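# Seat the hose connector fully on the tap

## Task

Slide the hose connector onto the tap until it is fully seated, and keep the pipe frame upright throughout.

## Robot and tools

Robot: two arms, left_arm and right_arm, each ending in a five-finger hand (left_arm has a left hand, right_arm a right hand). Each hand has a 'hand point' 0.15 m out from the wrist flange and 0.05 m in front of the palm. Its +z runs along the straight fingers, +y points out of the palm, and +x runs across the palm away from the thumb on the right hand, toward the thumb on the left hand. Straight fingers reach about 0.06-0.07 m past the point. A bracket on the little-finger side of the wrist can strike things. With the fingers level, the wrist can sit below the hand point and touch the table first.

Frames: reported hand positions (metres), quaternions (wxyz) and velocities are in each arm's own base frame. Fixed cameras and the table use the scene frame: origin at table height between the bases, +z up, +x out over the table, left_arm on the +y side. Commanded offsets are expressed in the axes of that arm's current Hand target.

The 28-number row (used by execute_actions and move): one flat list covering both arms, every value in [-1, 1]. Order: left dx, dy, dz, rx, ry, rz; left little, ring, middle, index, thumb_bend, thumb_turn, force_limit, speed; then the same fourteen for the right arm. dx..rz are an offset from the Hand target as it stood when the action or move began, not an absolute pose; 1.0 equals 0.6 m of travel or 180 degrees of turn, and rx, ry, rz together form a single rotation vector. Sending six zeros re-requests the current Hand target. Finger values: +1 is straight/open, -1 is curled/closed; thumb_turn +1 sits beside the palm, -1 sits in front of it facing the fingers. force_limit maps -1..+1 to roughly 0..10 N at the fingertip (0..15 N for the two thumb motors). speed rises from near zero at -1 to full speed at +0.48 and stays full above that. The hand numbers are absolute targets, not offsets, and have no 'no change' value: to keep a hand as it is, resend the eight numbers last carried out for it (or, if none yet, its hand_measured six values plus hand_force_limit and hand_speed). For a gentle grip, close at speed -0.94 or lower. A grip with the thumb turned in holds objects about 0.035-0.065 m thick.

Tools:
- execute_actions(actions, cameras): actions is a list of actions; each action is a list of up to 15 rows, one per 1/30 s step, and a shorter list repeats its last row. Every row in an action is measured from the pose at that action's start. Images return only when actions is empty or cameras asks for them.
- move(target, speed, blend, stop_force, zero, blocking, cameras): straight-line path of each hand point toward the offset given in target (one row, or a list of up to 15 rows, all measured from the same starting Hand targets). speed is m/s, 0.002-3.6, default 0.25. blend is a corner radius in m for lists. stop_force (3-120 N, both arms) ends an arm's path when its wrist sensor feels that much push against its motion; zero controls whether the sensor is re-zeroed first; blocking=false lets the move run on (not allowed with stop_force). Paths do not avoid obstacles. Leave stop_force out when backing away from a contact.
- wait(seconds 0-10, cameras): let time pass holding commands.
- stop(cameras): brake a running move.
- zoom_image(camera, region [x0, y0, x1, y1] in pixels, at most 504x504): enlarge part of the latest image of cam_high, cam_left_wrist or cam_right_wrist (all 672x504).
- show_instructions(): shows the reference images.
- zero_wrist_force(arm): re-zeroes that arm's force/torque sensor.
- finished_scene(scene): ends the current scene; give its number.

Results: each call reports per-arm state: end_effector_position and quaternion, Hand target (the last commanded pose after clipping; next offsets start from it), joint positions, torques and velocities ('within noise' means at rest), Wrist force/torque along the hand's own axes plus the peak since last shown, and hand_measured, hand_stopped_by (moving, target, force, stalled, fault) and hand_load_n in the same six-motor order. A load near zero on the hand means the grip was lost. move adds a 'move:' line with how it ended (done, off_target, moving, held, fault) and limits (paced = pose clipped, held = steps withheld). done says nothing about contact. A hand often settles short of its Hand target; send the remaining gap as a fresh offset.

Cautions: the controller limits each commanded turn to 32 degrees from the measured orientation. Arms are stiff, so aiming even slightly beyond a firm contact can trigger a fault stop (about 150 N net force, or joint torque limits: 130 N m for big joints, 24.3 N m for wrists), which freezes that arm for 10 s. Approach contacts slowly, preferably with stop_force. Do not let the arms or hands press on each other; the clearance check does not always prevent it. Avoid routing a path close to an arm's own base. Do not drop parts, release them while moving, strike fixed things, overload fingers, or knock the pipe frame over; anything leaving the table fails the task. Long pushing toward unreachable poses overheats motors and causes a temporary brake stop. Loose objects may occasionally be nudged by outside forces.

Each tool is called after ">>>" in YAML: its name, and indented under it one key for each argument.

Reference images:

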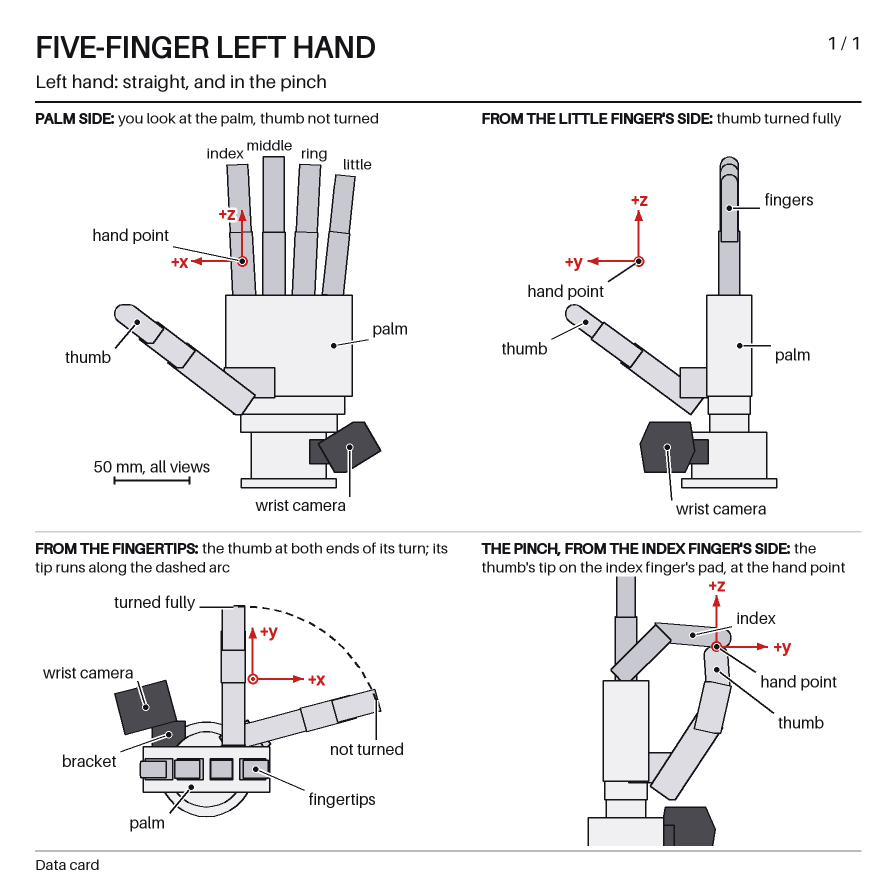

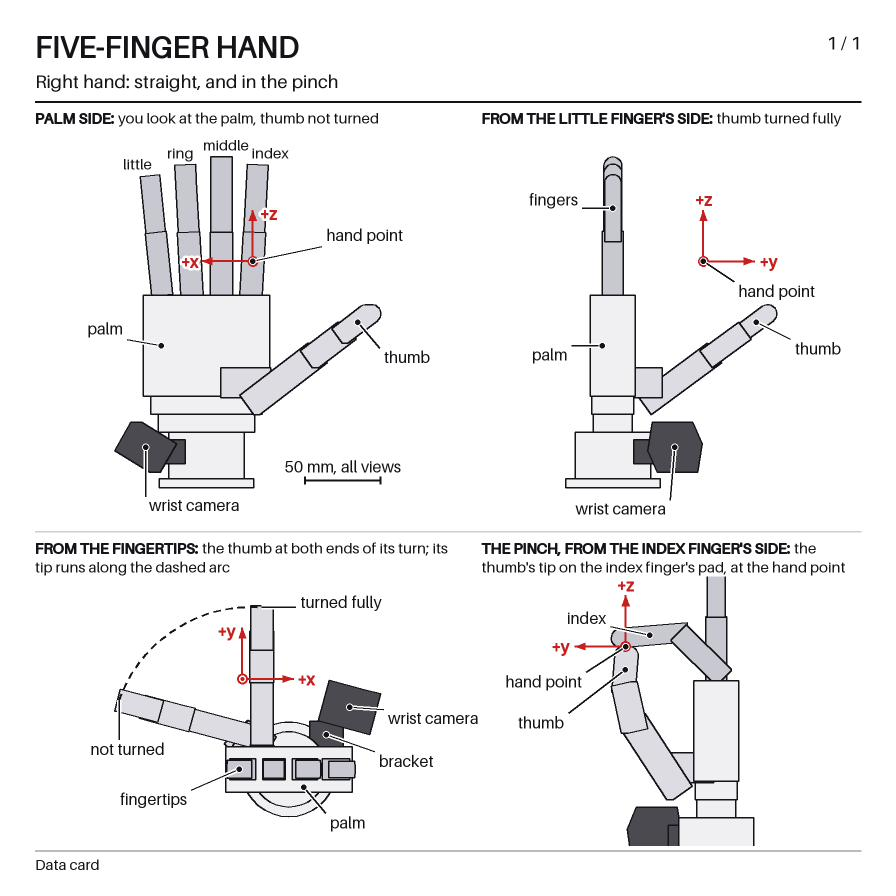

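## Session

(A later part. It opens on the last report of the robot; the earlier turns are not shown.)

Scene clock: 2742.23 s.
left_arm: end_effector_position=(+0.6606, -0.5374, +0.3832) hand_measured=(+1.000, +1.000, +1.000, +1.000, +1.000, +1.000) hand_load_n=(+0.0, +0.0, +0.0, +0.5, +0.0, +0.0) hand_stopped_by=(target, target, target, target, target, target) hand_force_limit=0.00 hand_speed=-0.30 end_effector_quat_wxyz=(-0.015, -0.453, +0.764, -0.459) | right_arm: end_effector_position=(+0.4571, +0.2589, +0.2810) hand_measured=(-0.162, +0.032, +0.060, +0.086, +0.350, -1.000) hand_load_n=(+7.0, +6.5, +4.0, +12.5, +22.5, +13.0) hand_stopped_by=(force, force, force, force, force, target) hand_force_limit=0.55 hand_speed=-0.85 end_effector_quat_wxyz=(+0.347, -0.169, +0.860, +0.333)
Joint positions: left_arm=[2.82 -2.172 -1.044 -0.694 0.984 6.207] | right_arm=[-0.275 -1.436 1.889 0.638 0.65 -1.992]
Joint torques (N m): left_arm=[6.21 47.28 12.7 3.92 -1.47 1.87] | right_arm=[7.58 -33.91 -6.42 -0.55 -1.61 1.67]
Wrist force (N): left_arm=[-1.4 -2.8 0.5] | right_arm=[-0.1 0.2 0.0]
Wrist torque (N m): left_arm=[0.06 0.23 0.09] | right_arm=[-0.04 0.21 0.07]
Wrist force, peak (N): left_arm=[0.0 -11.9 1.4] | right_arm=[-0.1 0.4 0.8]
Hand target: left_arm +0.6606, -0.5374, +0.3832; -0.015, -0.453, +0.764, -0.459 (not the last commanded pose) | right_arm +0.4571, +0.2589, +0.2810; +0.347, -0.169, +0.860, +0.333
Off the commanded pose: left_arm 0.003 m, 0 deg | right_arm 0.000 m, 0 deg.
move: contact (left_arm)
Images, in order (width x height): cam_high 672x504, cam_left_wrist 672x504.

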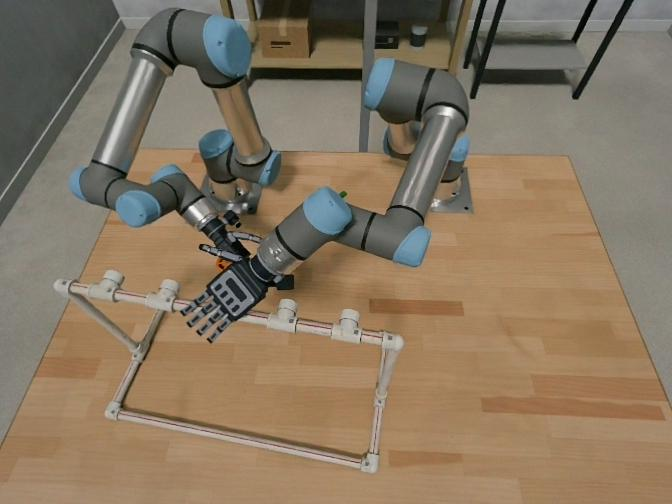

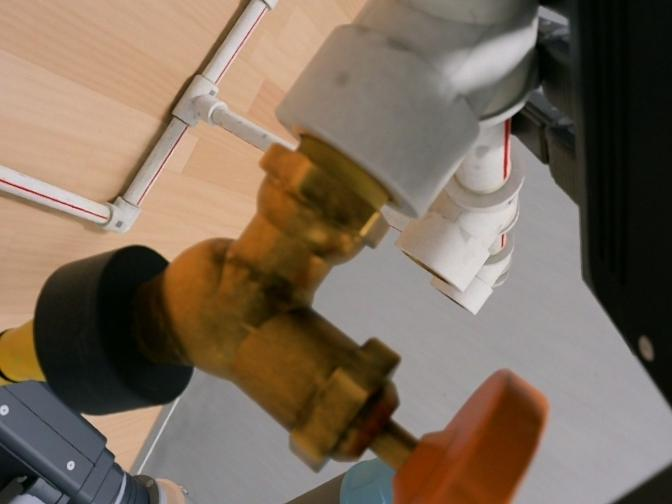

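>>> move:
  target: [0,0,0,0,0,0,1,1,1,1,1,1,0,-0.3,-0.0683,-0.0053,0.0335,0,0,0,-0.52,-0.52,-0.42,-0.42,-0.32,-1,0.55,-0.85]
  speed: 0.06
  stop_force: 6
  cameras: ["all"]

>>> zoom_image:
  camera: "cam_right_wrist"
  region: [150, 200, 530, 504]

>>> zoom_image:
  camera: "cam_left_wrist"
  region: [0, 220, 250, 420]

Scene clock: 2800.10 s.
left_arm: end_effector_position=(+0.6606, -0.5374, +0.3832) hand_measured=(+1.000, +1.000, +1.000, +1.000, +1.000, +1.000) hand_load_n=(+0.0, +0.0, +0.5, +0.0, +0.0, -0.5) hand_stopped_by=(target, target, target, target, target, target) hand_force_limit=0.00 hand_speed=-0.30 end_effector_quat_wxyz=(-0.015, -0.453, +0.764, -0.459) | right_arm: end_effector_position=(+0.4973, +0.2729, +0.2979) hand_measured=(-0.162, +0.032, +0.060, +0.086, +0.350, -1.000) hand_load_n=(+7.0, +6.0, +4.0, +12.5, +23.0, +13.5) hand_stopped_by=(force, force, force, force, force, target) hand_force_limit=0.55 hand_speed=-0.85 end_effector_quat_wxyz=(+0.347, -0.169, +0.860, +0.333)
Joint positions: left_arm=[2.82 -2.172 -1.044 -0.694 0.984 6.207] | right_arm=[-0.208 -1.368 1.742 0.642 0.683 -1.897]
Joint torques (N m): left_arm=[7.98 51.16 12.74 2.88 -1.4 2.04] | right_arm=[-6.88 -38.48 -11.74 -0.75 -2.69 -2.95]
Wrist force (N): left_arm=[-1.2 -2.9 0.3] | right_arm=[0.1 -0.3 0.5]
Wrist torque (N m): left_arm=[0.05 0.21 0.11] | right_arm=[-0.12 0.15 0.13]
Wrist force, peak (N): left_arm=[-1.4 -3.1 0.6] | right_arm=[0.3 0.1 0.9]
Hand target: left_arm +0.6606, -0.5374, +0.3832; -0.015, -0.453, +0.764, -0.459 | right_arm +0.4973, +0.2729, +0.2979; +0.347, -0.169, +0.860, +0.333
Off the commanded pose: left_arm 0.000 m, 0 deg | right_arm 0.000 m, 0 deg.
move: done

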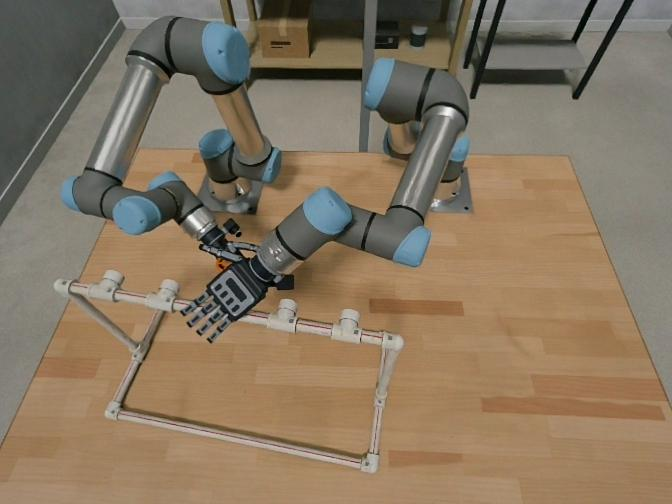

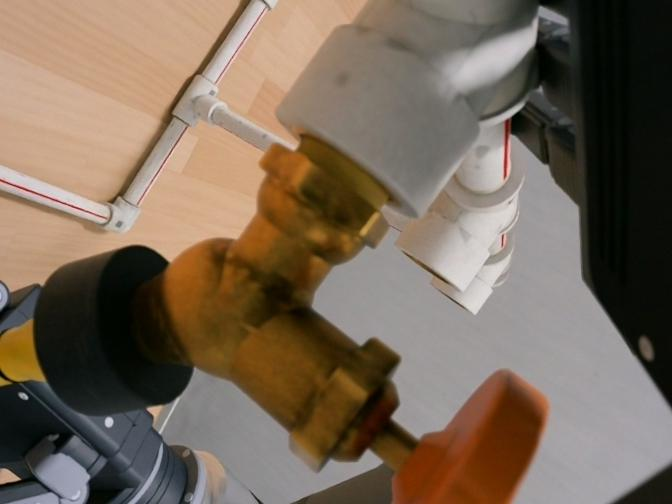

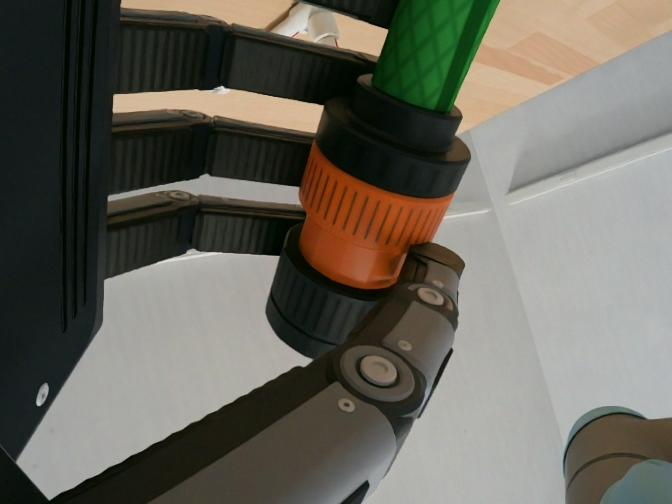

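Scaled by 1.326 from the camera's 672x504 image, which has a finer 960x720 frame.

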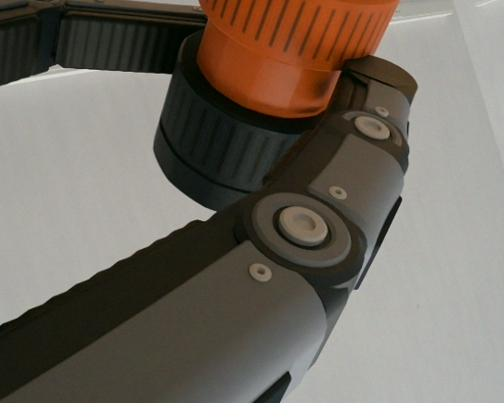

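Scaled by 2.016 from the camera's 672x504 image, which has a finer 960x720 frame.

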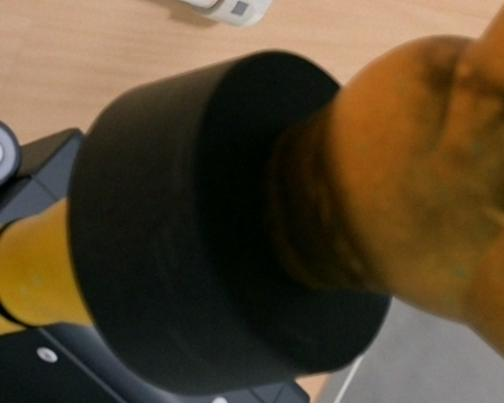

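>>> move:
  target:
    - [0,-0.0833,0,0,0,0,1,1,1,1,1,1,0,-0.3,0,0,0,0,0,0,-0.52,-0.52,-0.42,-0.42,-0.32,-1,0.55,-0.85]
    - [0,-0.0833,-0.2833,0,0,0,1,1,1,1,1,1,0,-0.3,0,0,0,0,0,0,-0.52,-0.52,-0.42,-0.42,-0.32,-1,0.55,-0.85]
    - [-0.0877,0.0463,-0.2792,0,0,0,1,1,1,1,1,1,0,-0.3,0,0,0,0,0,0,-0.52,-0.52,-0.42,-0.42,-0.32,-1,0.55,-0.85]
  speed: 0.2
  blend: [0.015, 0.015, 0]
  cameras: ["cam_high","cam_left_wrist"]

>>> zoom_image:
  camera: "cam_left_wrist"
  region: [60, 100, 440, 400]

>>> zoom_image:
  camera: "cam_high"
  region: [190, 210, 290, 310]

Scene clock: 2848.87 s.
left_arm: end_effector_position=(+0.6061, -0.3777, +0.4381) hand_measured=(+1.000, +1.000, +1.000, +1.000, +1.000, +1.000) hand_load_n=(+0.0, +0.0, +0.0, +0.0, +0.0, +0.0) hand_stopped_by=(target, target, target, target, target, target) hand_force_limit=0.00 hand_speed=-0.30 end_effector_quat_wxyz=(-0.008, -0.488, +0.730, -0.478) | right_arm: end_effector_position=(+0.4973, +0.2729, +0.2979) hand_measured=(-0.162, +0.032, +0.060, +0.086, +0.350, -1.000) hand_load_n=(+7.0, +6.5, +4.0, +12.5, +23.0, +13.5) hand_stopped_by=(force, force, force, force, force, target) hand_force_limit=0.55 hand_speed=-0.85 end_effector_quat_wxyz=(+0.347, -0.169, +0.860, +0.333)
Joint positions: left_arm=[3.052 -1.817 -1.434 -0.7 0.847 6.285] | right_arm=[-0.208 -1.368 1.742 0.642 0.683 -1.897]
Joint torques (N m): left_arm=[-10.86 30.38 14.08 0.71 -1.2 -1.97] | right_arm=[-6.7 -38.18 -20.08 -0.86 -2.75 -2.42]
Wrist force (N): left_arm=[-1.1 -0.1 0.5] | right_arm=[0.1 0.0 0.5]
Wrist torque (N m): left_arm=[0.06 0.27 -0.12] | right_arm=[-0.08 0.14 0.13]
Wrist force, peak (N): left_arm=[-1.4 -3.0 0.7] | right_arm=[0.3 0.4 0.8]
Hand target: left_arm +0.6060, -0.3773, +0.4379; -0.015, -0.453, +0.764, -0.459 | right_arm +0.4973, +0.2729, +0.2979; +0.347, -0.169, +0.860, +0.333
Off the commanded pose: left_arm 0.000 m, 6 deg | right_arm 0.000 m, 0 deg.
joint sent to its limit (left arm) — joint 6 (wrist 3), upper limit. The joint targets are off in orientation, not in position.
move: off_target (left_arm)
Images, in order (width x height): cam_high 672x504, cam_left_wrist 672x504.

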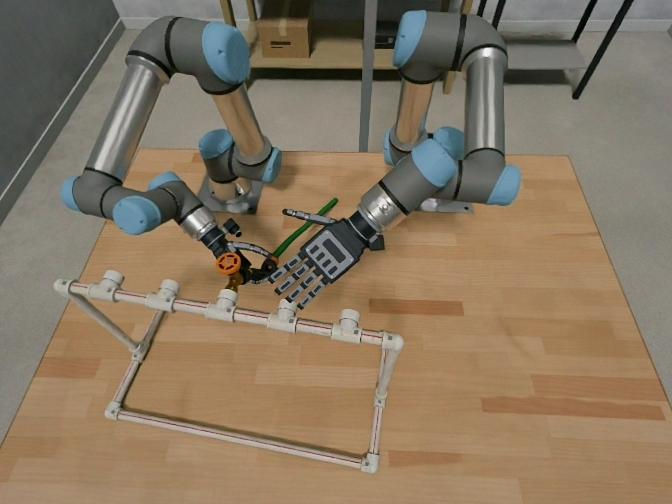

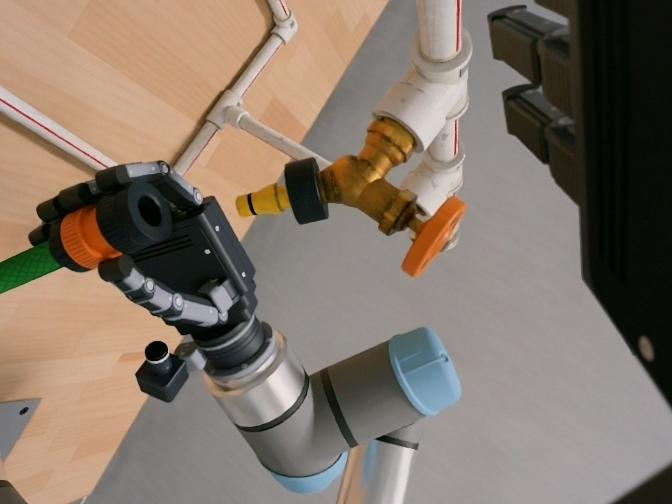

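Scaled by 1.326 from the camera's 672x504 image, which has a finer 960x720 frame.

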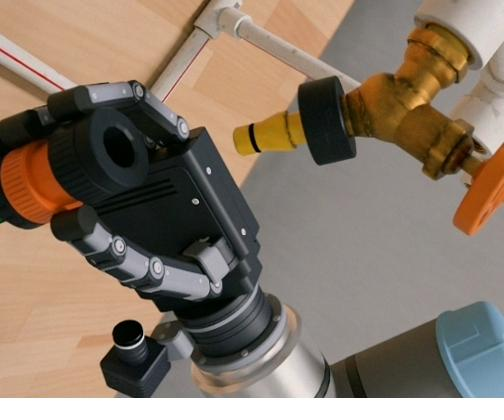

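Scaled by 5.040 from the camera's 672x504 image, which has a finer 960x720 frame.

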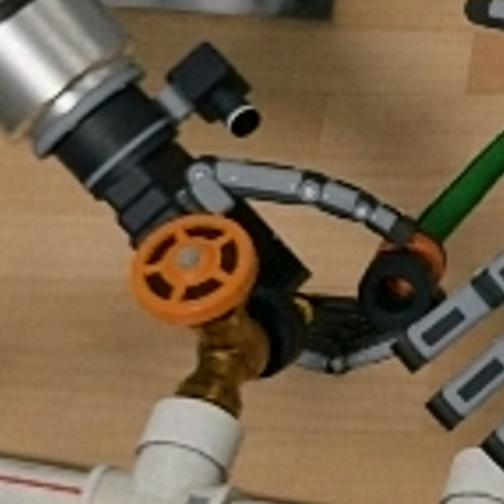

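>>> zoom_image:
  camera: "cam_left_wrist"
  region: [0, 140, 200, 300]

>>> zoom_image:
  camera: "cam_high"
  region: [235, 190, 345, 290]

Scaled by 2.520 from the camera's 672x504 image, which has a finer 960x720 frame.

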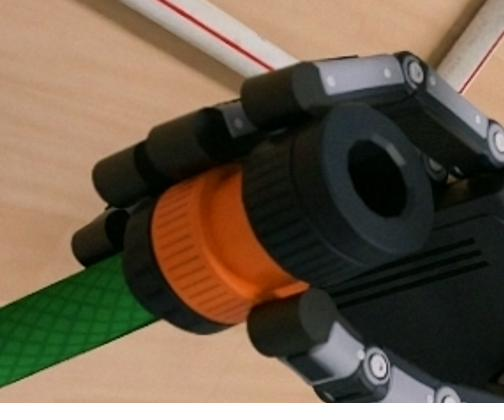

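Scaled by 4.582 from the camera's 672x504 image, which has a finer 960x720 frame.

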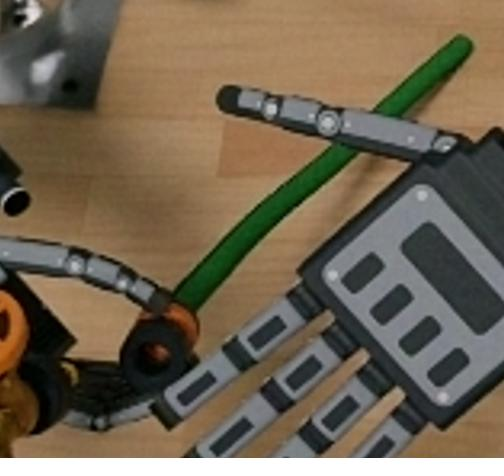

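>>> move:
  target: [0,0,0,0,0,0,1,1,1,1,1,1,0,-0.3,-0.0072,-0.0468,-0.0245,0.0095,-0.055,-0.0394,-0.52,-0.52,-0.42,-0.42,-0.32,-1,0.55,-0.85]
  speed: 0.1
  cameras: ["cam_high","cam_left_wrist","cam_right_wrist"]

>>> zoom_image:
  camera: "cam_left_wrist"
  region: [60, 120, 340, 320]

>>> zoom_image:
  camera: "cam_high"
  region: [215, 220, 305, 300]

Scene clock: 2974.20 s.
left_arm: end_effector_position=(+0.6060, -0.3778, +0.4379) hand_measured=(+1.000, +1.000, +1.000, +1.000, +1.000, +1.000) hand_load_n=(+0.0, +0.0, +0.0, +0.0, +0.0, +0.0) hand_stopped_by=(target, target, target, target, target, target) hand_force_limit=0.00 hand_speed=-0.30 end_effector_quat_wxyz=(-0.008, -0.488, +0.730, -0.478) | right_arm: end_effector_position=(+0.5078, +0.2427, +0.2961) hand_measured=(-0.162, +0.032, +0.060, +0.086, +0.350, -1.000) hand_load_n=(+6.0, +6.5, +4.0, +13.5, +22.5, +14.0) hand_stopped_by=(force, force, force, force, force, target) hand_force_limit=0.55 hand_speed=-0.85 end_effector_quat_wxyz=(+0.443, -0.187, +0.820, +0.311)
Joint positions: left_arm=[3.052 -1.817 -1.434 -0.7 0.847 6.285] | right_arm=[-0.288 -1.417 1.84 0.39 0.607 -1.897]
Joint torques (N m): left_arm=[-9.83 28.37 17.84 1.1 0.13 -1.91] | right_arm=[6.64 -13.88 -25.99 1.82 0.43 -0.34]
Wrist force (N): left_arm=[-1.0 0.0 0.5] | right_arm=[0.4 0.1 0.1]
Wrist torque (N m): left_arm=[0.07 0.26 -0.11] | right_arm=[-0.09 0.19 0.13]
Wrist force, peak (N): left_arm=[-1.3 -0.3 0.7] | right_arm=[0.4 0.6 0.5]
Hand target: left_arm +0.6060, -0.3773, +0.4379; -0.015, -0.453, +0.764, -0.459 | right_arm +0.5078, +0.2427, +0.2961; +0.443, -0.187, +0.820, +0.311
Off the commanded pose: left_arm 0.001 m, 6 deg | right_arm 0.000 m, 0 deg.
joint sent to its limit (left arm) — joint 6 (wrist 3), upper limit. The joint targets are off in orientation, not in position.
move: off_target (left_arm)

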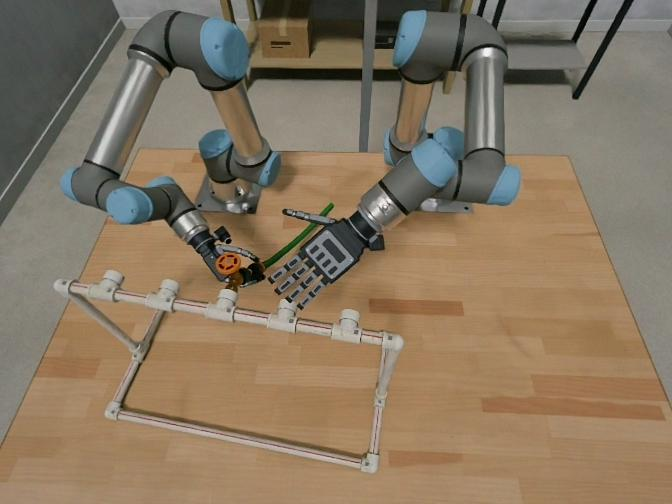

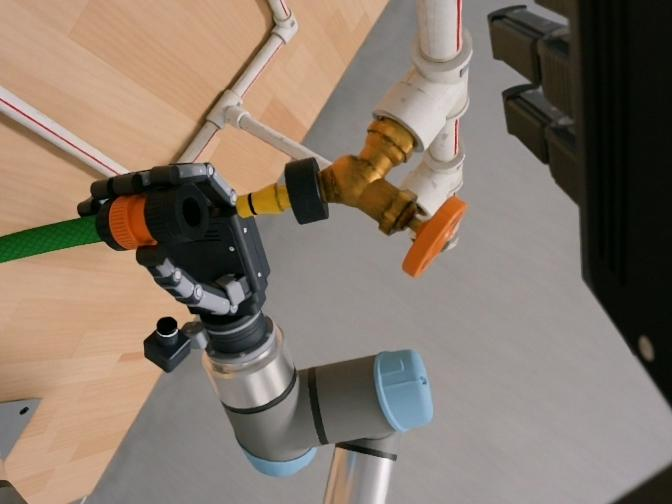

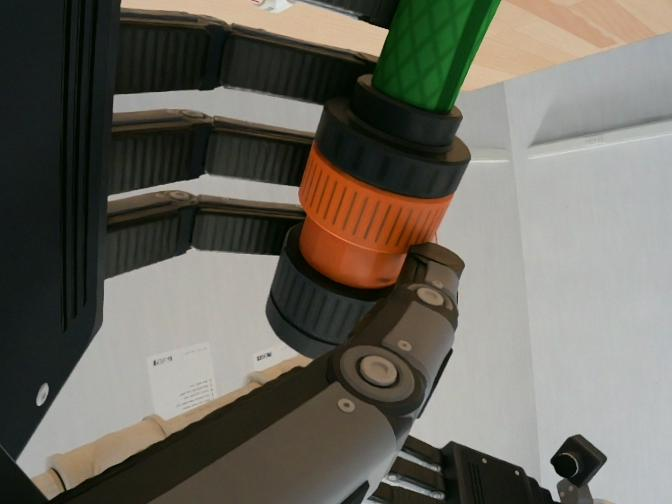

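Scaled by 1.800 from the camera's 672x504 image, which has a finer 960x720 frame.

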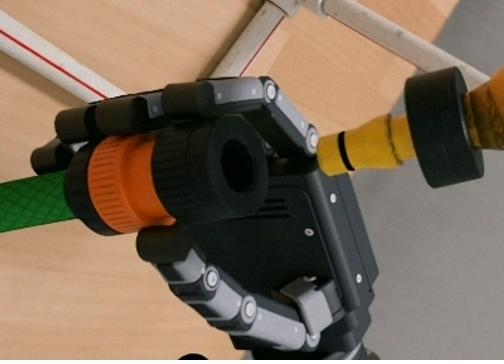

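Scaled by 5.600 from the camera's 672x504 image, which has a finer 960x720 frame.

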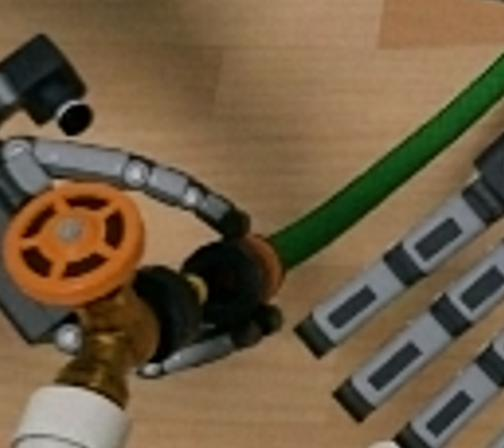

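>>> zoom_image:
  camera: "cam_left_wrist"
  region: [90, 160, 250, 280]

>>> zoom_image:
  camera: "cam_high"
  region: [235, 250, 275, 290]

Scaled by 3.150 from the camera's 672x504 image, which has a finer 960x720 frame.

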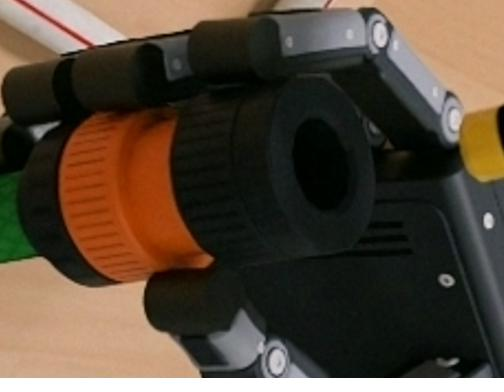

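Scaled by 12.600 from the camera's 672x504 image, which has a finer 960x720 frame.

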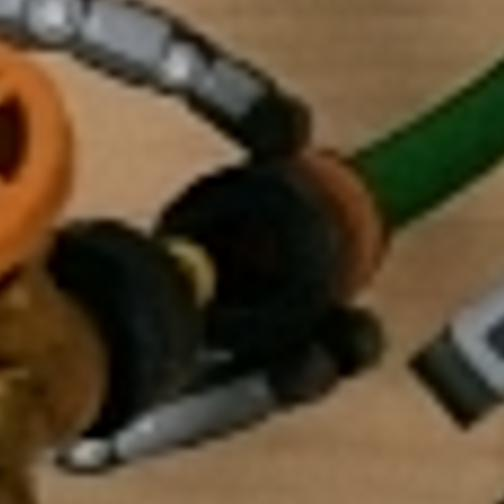

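>>> move:
  target: [0,0,0,0,0,0,1,1,1,1,1,1,0,-0.3,-0.03,-0.0038,-0.0037,0.0003,0.0083,0.0267,-0.52,-0.52,-0.42,-0.42,-0.32,-1,0.55,-0.85]
  speed: 0.05
  cameras: ["cam_high","cam_left_wrist"]

>>> zoom_image:
  camera: "cam_left_wrist"
  region: [90, 130, 330, 300]

>>> zoom_image:
  camera: "cam_high"
  region: [225, 245, 275, 295]

Scene clock: 3044.10 s.
left_arm: end_effector_position=(+0.6060, -0.3778, +0.4379) hand_measured=(+1.000, +1.000, +1.000, +1.000, +1.000, +1.000) hand_load_n=(+0.0, +0.0, +0.0, +0.0, +0.0, +0.0) hand_stopped_by=(target, target, target, target, target, target) hand_force_limit=0.00 hand_speed=-0.30 end_effector_quat_wxyz=(-0.008, -0.488, +0.730, -0.478) | right_arm: end_effector_position=(+0.5176, +0.2401, +0.3114) hand_measured=(-0.162, +0.032, +0.060, +0.086, +0.350, -1.000) hand_load_n=(+6.5, +6.0, +4.0, +13.0, +22.5, +14.0) hand_stopped_by=(force, force, force, force, force, target) hand_force_limit=0.55 hand_speed=-0.85 end_effector_quat_wxyz=(+0.419, -0.156, +0.833, +0.327) end_effector_velocity=(+0.000, +0.000, -0.001) end_effector_angular_velocity=(-0.003, -0.004, +0.002)
Joint positions: left_arm=[3.052 -1.817 -1.434 -0.7 0.847 6.285] | right_arm=[-0.284 -1.405 1.784 0.473 0.618 -1.843]
Joint velocities: left_arm=[within noise] | right_arm=[0.001 0.001 0.002 -0.005 0 -0.004]
Joint torques (N m): left_arm=[-10.54 34.45 28.09 0.57 -0.01 -1.86] | right_arm=[4.42 -23.09 -5.42 -1.4 -1.02 -2.91]
Wrist force (N): left_arm=[-0.9 -0.1 0.6] | right_arm=[0.5 0.4 -0.2]
Wrist torque (N m): left_arm=[0.06 0.24 -0.10] | right_arm=[-0.01 0.18 0.13]
Wrist force, peak (N): left_arm=[-1.2 -0.3 0.6] | right_arm=[0.5 0.8 0.0]
Hand target: left_arm +0.6060, -0.3773, +0.4379; -0.015, -0.453, +0.764, -0.459 | right_arm +0.5175, +0.2401, +0.3114; +0.419, -0.156, +0.833, +0.327
Off the commanded pose: left_arm 0.001 m, 6 deg | right_arm 0.000 m, 0 deg.
joint sent to its limit (left arm) — joint 6 (wrist 3), upper limit. The joint targets are off in orientation, not in position.
move: off_target (left_arm)
Images, in order (width x height): cam_high 672x504, cam_left_wrist 672x504.

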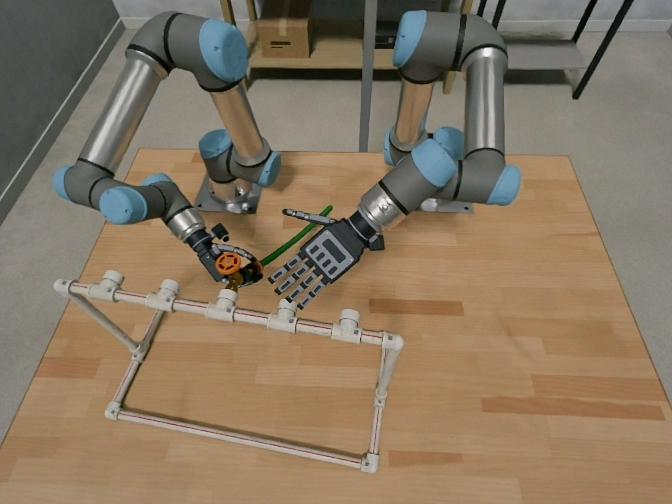

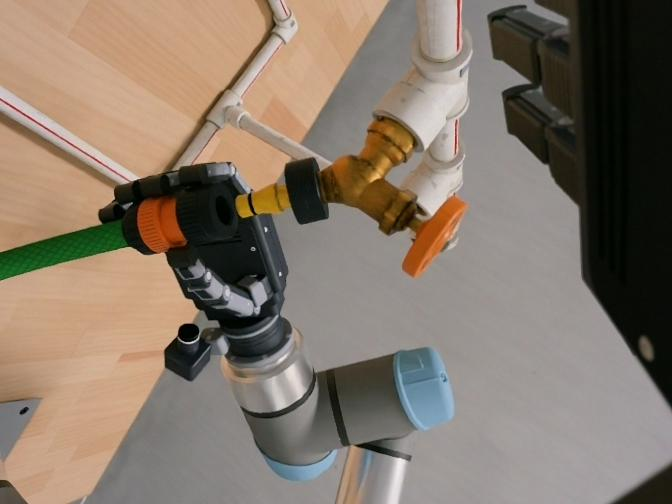

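Scaled by 2.100 from the camera's 672x504 image, which has a finer 960x720 frame.

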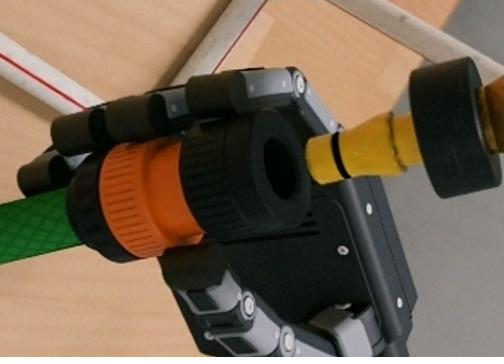

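Scaled by 10.080 from the camera's 672x504 image, which has a finer 960x720 frame.

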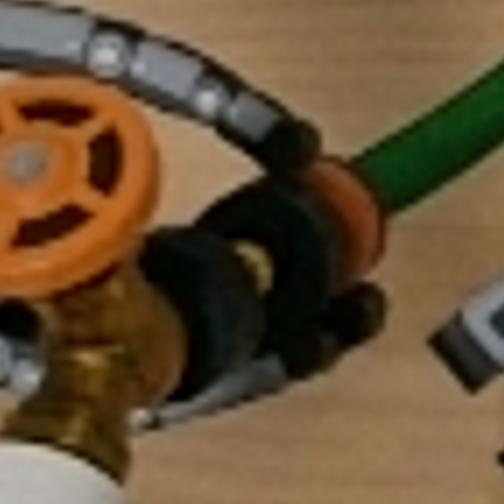

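>>> execute_actions:
  actions: []
  cameras: ["cam_left_wrist", "cam_high"]

>>> zoom_image:
  camera: "cam_left_wrist"
  region: [100, 100, 400, 325]

>>> zoom_image:
  camera: "cam_high"
  region: [200, 220, 310, 303]

Scene clock: 3074.17 s.
left_arm: end_effector_position=(+0.6060, -0.3778, +0.4379) hand_measured=(+1.000, +1.000, +1.000, +1.000, +1.000, +1.000) hand_load_n=(+0.0, +0.0, +0.0, +0.0, +0.0, +0.0) hand_stopped_by=(target, target, target, target, target, target) hand_force_limit=0.00 hand_speed=-0.30 end_effector_quat_wxyz=(-0.008, -0.488, +0.730, -0.478) | right_arm: end_effector_position=(+0.5175, +0.2401, +0.3114) hand_measured=(-0.162, +0.032, +0.060, +0.086, +0.350, -1.000) hand_load_n=(+6.0, +6.0, +4.0, +13.5, +22.5, +14.0) hand_stopped_by=(force, force, force, force, force, target) hand_force_limit=0.55 hand_speed=-0.85 end_effector_quat_wxyz=(+0.419, -0.156, +0.833, +0.327)
Joint positions: left_arm=[3.052 -1.817 -1.434 -0.7 0.847 6.285] | right_arm=[-0.284 -1.406 1.785 0.473 0.618 -1.843]
Joint velocities: within noise
Joint torques (N m): left_arm=[-10.8 35.9 27.6 0.6 -0.02 -2.05] | right_arm=[-3.71 -34.8 -7.26 -1.09 -2.36 -2.82]
Wrist force (N): left_arm=[-1.1 -0.2 0.4] | right_arm=[0.0 0.1 0.2]
Wrist torque (N m): left_arm=[0.06 0.26 -0.11] | right_arm=[-0.08 0.25 0.12]
Wrist force, peak (N): left_arm=[-1.4 -0.3 0.4] | right_arm=[0.6 0.6 0.2]
Hand target: left_arm +0.6060, -0.3773, +0.4379; -0.015, -0.453, +0.764, -0.459 | right_arm +0.5175, +0.2401, +0.3114; +0.419, -0.156, +0.833, +0.327
Off the commanded pose: left_arm 0.001 m, 6 deg | right_arm 0.000 m, 0 deg.
Images, in order (width x height): cam_high 672x504, cam_left_wrist 672x504.

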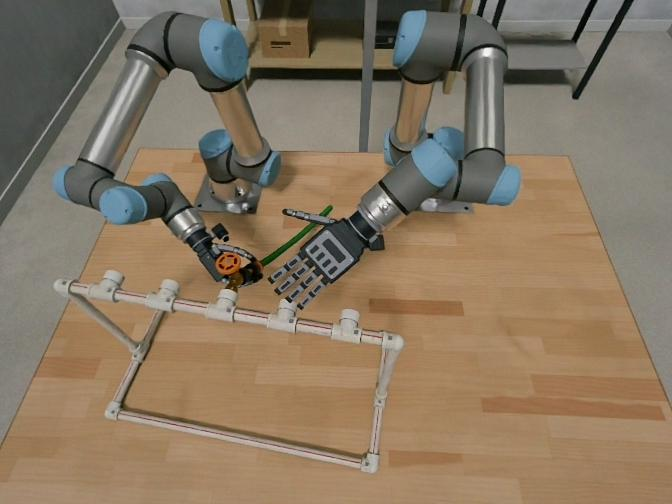

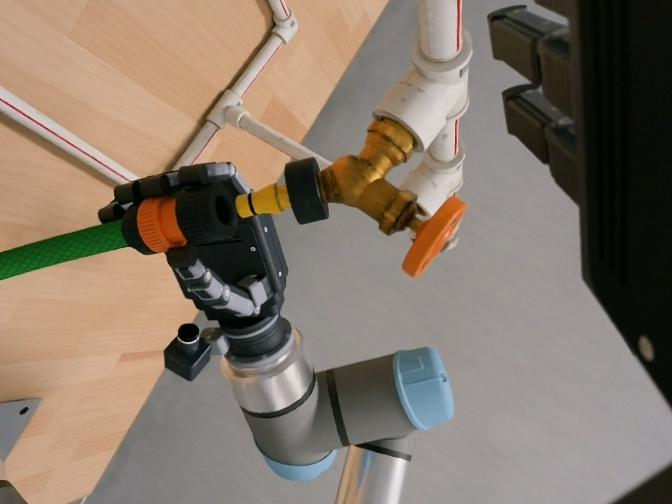

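Scaled by 1.680 from the camera's 672x504 image, which has a finer 960x720 frame.

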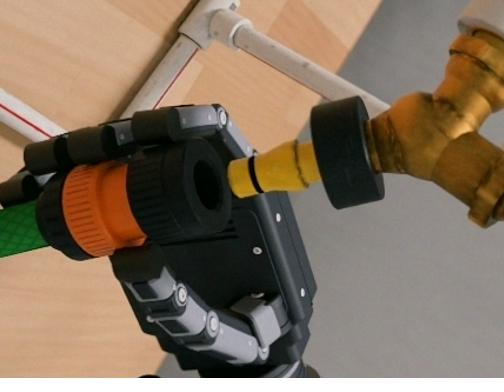

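Scaled by 4.582 from the camera's 672x504 image, which has a finer 960x720 frame.

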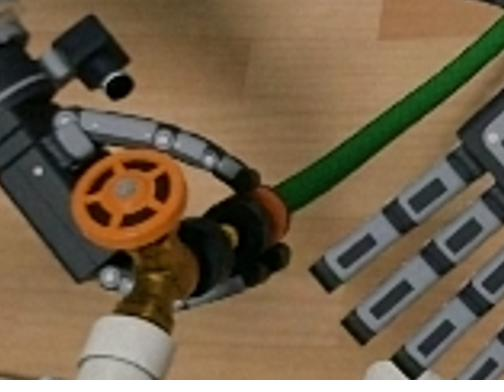

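>>> move:
  target:
    - [0.0877,-0.1296,-0.0041,0,0,0,1,1,1,1,1,1,0,-0.3,0,0,0,0,0,0,-0.52,-0.52,-0.42,-0.42,-0.32,-1,0.55,-0.85]
    - [0.0877,-0.1296,0.2792,0,0,0,1,1,1,1,1,1,0,-0.3,0,0,0,0,0,0,-0.52,-0.52,-0.42,-0.42,-0.32,-1,0.55,-0.85]
    - [0.0877,-0.0550,0.2792,0,0,0,1,1,1,1,1,1,0,-0.3,0,0,0,0,0,0,-0.52,-0.52,-0.42,-0.42,-0.32,-1,0.55,-0.85]
  speed: 0.12
  blend: [0.02,0.015,0]
  cameras: ["cam_left_wrist"]

Scene clock: 3089.07 s.
left_arm: end_effector_position=(+0.6642, -0.5383, +0.3869) hand_measured=(+1.000, +1.000, +1.000, +1.000, +1.000, +1.000) hand_load_n=(+0.0, +0.0, +0.0, +0.0, +0.0, +0.0) hand_stopped_by=(target, target, target, target, target, target) hand_force_limit=0.00 hand_speed=-0.30 end_effector_quat_wxyz=(-0.015, -0.453, +0.764, -0.459) | right_arm: end_effector_position=(+0.5175, +0.2401, +0.3114) hand_measured=(-0.162, +0.032, +0.060, +0.086, +0.350, -1.000) hand_load_n=(+6.5, +6.0, +4.0, +13.0, +23.0, +14.0) hand_stopped_by=(force, force, force, force, force, target) hand_force_limit=0.55 hand_speed=-0.85 end_effector_quat_wxyz=(+0.419, -0.156, +0.833, +0.327)
Joint positions: left_arm=[2.821 -2.181 -1.019 -0.71 0.983 6.207] | right_arm=[-0.284 -1.406 1.785 0.473 0.618 -1.843]
Joint torques (N m): left_arm=[8 50.63 14.41 2.76 -1.03 0.49] | right_arm=[-3.72 -34.48 -6.44 -1.03 -2.11 -1.59]
Wrist force (N): left_arm=[-1.0 -0.2 0.5] | right_arm=[0.2 0.0 0.1]
Wrist torque (N m): left_arm=[0.07 0.24 0.06] | right_arm=[-0.08 0.21 0.12]
Wrist force, peak (N): left_arm=[-1.6 0.9 0.4] | right_arm=[0.6 0.4 -0.1]
Hand target: left_arm +0.6643, -0.5382, +0.3868; -0.015, -0.453, +0.764, -0.459 | right_arm +0.5175, +0.2401, +0.3114; +0.419, -0.156, +0.833, +0.327
Off the commanded pose: left_arm 0.000 m, 0 deg | right_arm 0.000 m, 0 deg.
move: done
Images, in order (width x height): cam_left_wrist 672x504.

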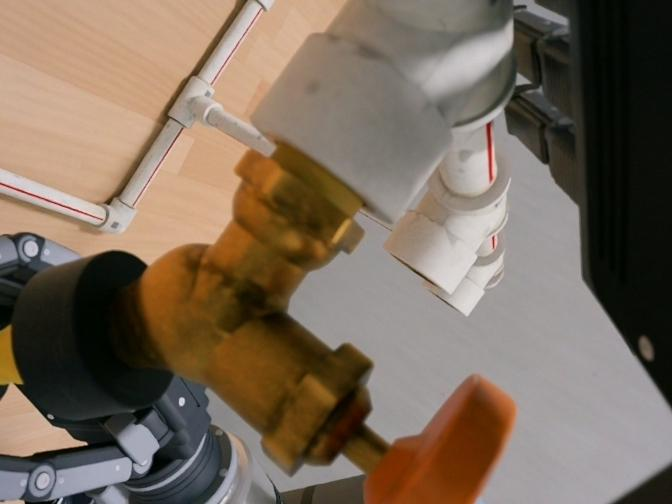

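>>> move:
  target: [0,0.03,0,0,0,0,1,1,1,1,1,1,0,-0.3,0,0,0,0,0,0,-0.52,-0.52,-0.42,-0.42,-0.32,-1,0.55,-0.85]
  speed: 0.02
  stop_force: 4
  cameras: ["cam_left_wrist"]

Scene clock: 3094.80 s.
left_arm: end_effector_position=(+0.6606, -0.5372, +0.3831) hand_measured=(+1.000, +1.000, +1.000, +1.000, +1.000, +1.000) hand_load_n=(+0.0, +0.0, +0.0, +0.0, +0.0, +0.0) hand_stopped_by=(target, target, target, target, target, target) hand_force_limit=0.00 hand_speed=-0.30 end_effector_quat_wxyz=(-0.015, -0.453, +0.764, -0.459) | right_arm: end_effector_position=(+0.5175, +0.2401, +0.3114) hand_measured=(-0.162, +0.032, +0.060, +0.086, +0.350, -1.000) hand_load_n=(+6.0, +6.0, +4.0, +13.0, +22.5, +14.0) hand_stopped_by=(force, force, force, force, force, target) hand_force_limit=0.55 hand_speed=-0.85 end_effector_quat_wxyz=(+0.419, -0.156, +0.833, +0.327)
Joint positions: left_arm=[2.821 -2.172 -1.044 -0.694 0.984 6.207] | right_arm=[-0.284 -1.406 1.785 0.473 0.618 -1.843]
Joint torques (N m): left_arm=[8.35 48.05 12.56 3.6 -1.44 2.22] | right_arm=[-3.96 -33.7 -6.82 -0.69 -2.01 -0.4]
Wrist force (N): left_arm=[-1.9 -3.8 1.2] | right_arm=[0.5 0.1 -0.2]
Wrist torque (N m): left_arm=[0.05 0.27 0.08] | right_arm=[-0.05 0.19 0.15]
Wrist force, peak (N): left_arm=[-0.2 -12.6 0.6] | right_arm=[0.7 0.4 0.0]
Hand target: left_arm +0.6606, -0.5372, +0.3831; -0.015, -0.453, +0.764, -0.459 (not the last commanded pose) | right_arm +0.5175, +0.2401, +0.3114; +0.419, -0.156, +0.833, +0.327
Off the commanded pose: left_arm 0.013 m, 0 deg | right_arm 0.000 m, 0 deg.
move: contact (left_arm)
Images, in order (width x height): cam_left_wrist 672x504.

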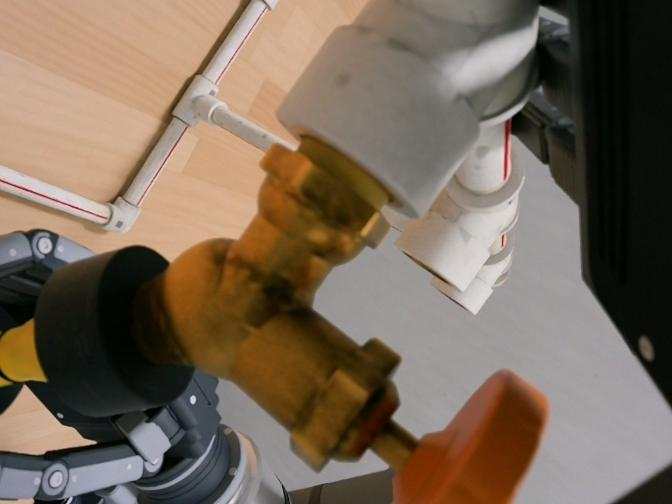

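>>> move:
  target: [0,0,0,0,0,0,1,1,1,1,1,1,0,-0.3,-0.02308,-0.00332,0.00129,0,0,0,-0.52,-0.52,-0.42,-0.42,-0.32,-1,0.55,-0.85]
  speed: 0.02
  stop_force: 8
  cameras: ["cam_high", "cam_left_wrist"]

>>> zoom_image:
  camera: "cam_high"
  region: [200, 220, 310, 303]

Scene clock: 3101.77 s.
left_arm: end_effector_position=(+0.6606, -0.5372, +0.3831) hand_measured=(+1.000, +1.000, +1.000, +1.000, +1.000, +1.000) hand_load_n=(+0.0, +0.0, +0.0, +0.0, +0.0, -0.5) hand_stopped_by=(target, target, target, target, target, target) hand_force_limit=0.00 hand_speed=-0.30 end_effector_quat_wxyz=(-0.015, -0.453, +0.764, -0.459) | right_arm: end_effector_position=(+0.5273, +0.2390, +0.3213) hand_measured=(-0.162, +0.032, +0.060, +0.086, +0.350, -1.000) hand_load_n=(+6.0, +5.5, +3.0, +11.5, +24.0, +13.5) hand_stopped_by=(force, force, force, force, force, target) hand_force_limit=0.55 hand_speed=-0.85 end_effector_quat_wxyz=(+0.419, -0.156, +0.833, +0.327)
Joint positions: left_arm=[2.821 -2.172 -1.044 -0.694 0.984 6.207] | right_arm=[-0.28 -1.392 1.74 0.499 0.621 -1.837]
Joint torques (N m): left_arm=[7.88 51.19 12.55 2.42 -1.65 2.2] | right_arm=[-4.73 -35.3 -6.59 -1.46 0.38 -2.28]
Wrist force (N): left_arm=[-2.1 -3.8 1.2] | right_arm=[-1.7 4.4 -0.6]
Wrist torque (N m): left_arm=[0.05 0.30 0.07] | right_arm=[0.09 0.15 0.10]
Wrist force, peak (N): left_arm=[-2.1 -4.5 1.4] | right_arm=[-2.0 4.3 -0.8]
Hand target: left_arm +0.6606, -0.5372, +0.3831; -0.015, -0.453, +0.764, -0.459 | right_arm +0.5273, +0.2390, +0.3213; +0.419, -0.156, +0.833, +0.327
Off the commanded pose: left_arm 0.000 m, 0 deg | right_arm 0.000 m, 0 deg.
move: done
Images, in order (width x height): cam_high 672x504, cam_left_wrist 672x504.

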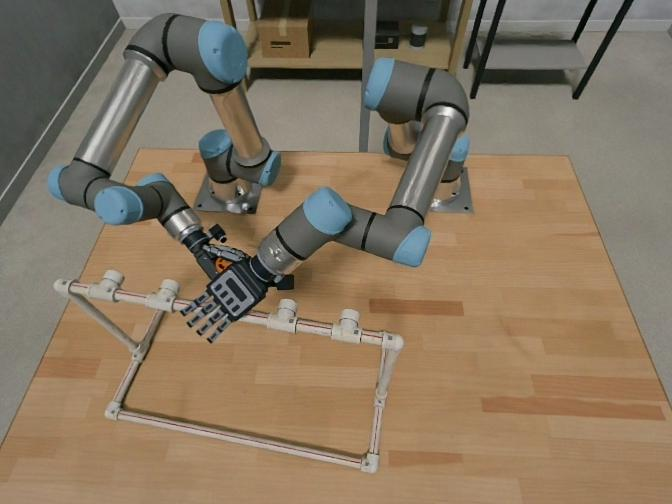

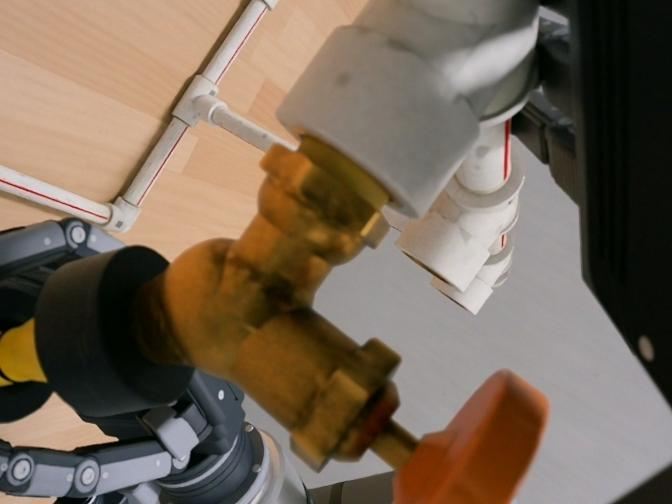

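Scaled by 4.582 from the camera's 672x504 image, which has a finer 960x720 frame.

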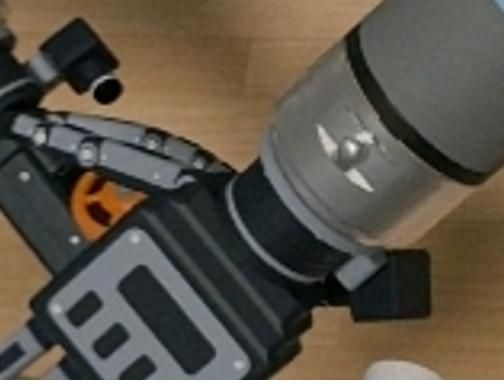

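>>> zoom_image:
  camera: "cam_left_wrist"
  region: [0, 200, 240, 504]

Scaled by 1.658 from the camera's 672x504 image, which has a finer 960x720 frame.

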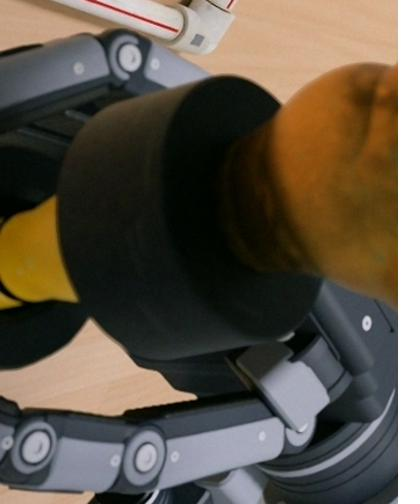

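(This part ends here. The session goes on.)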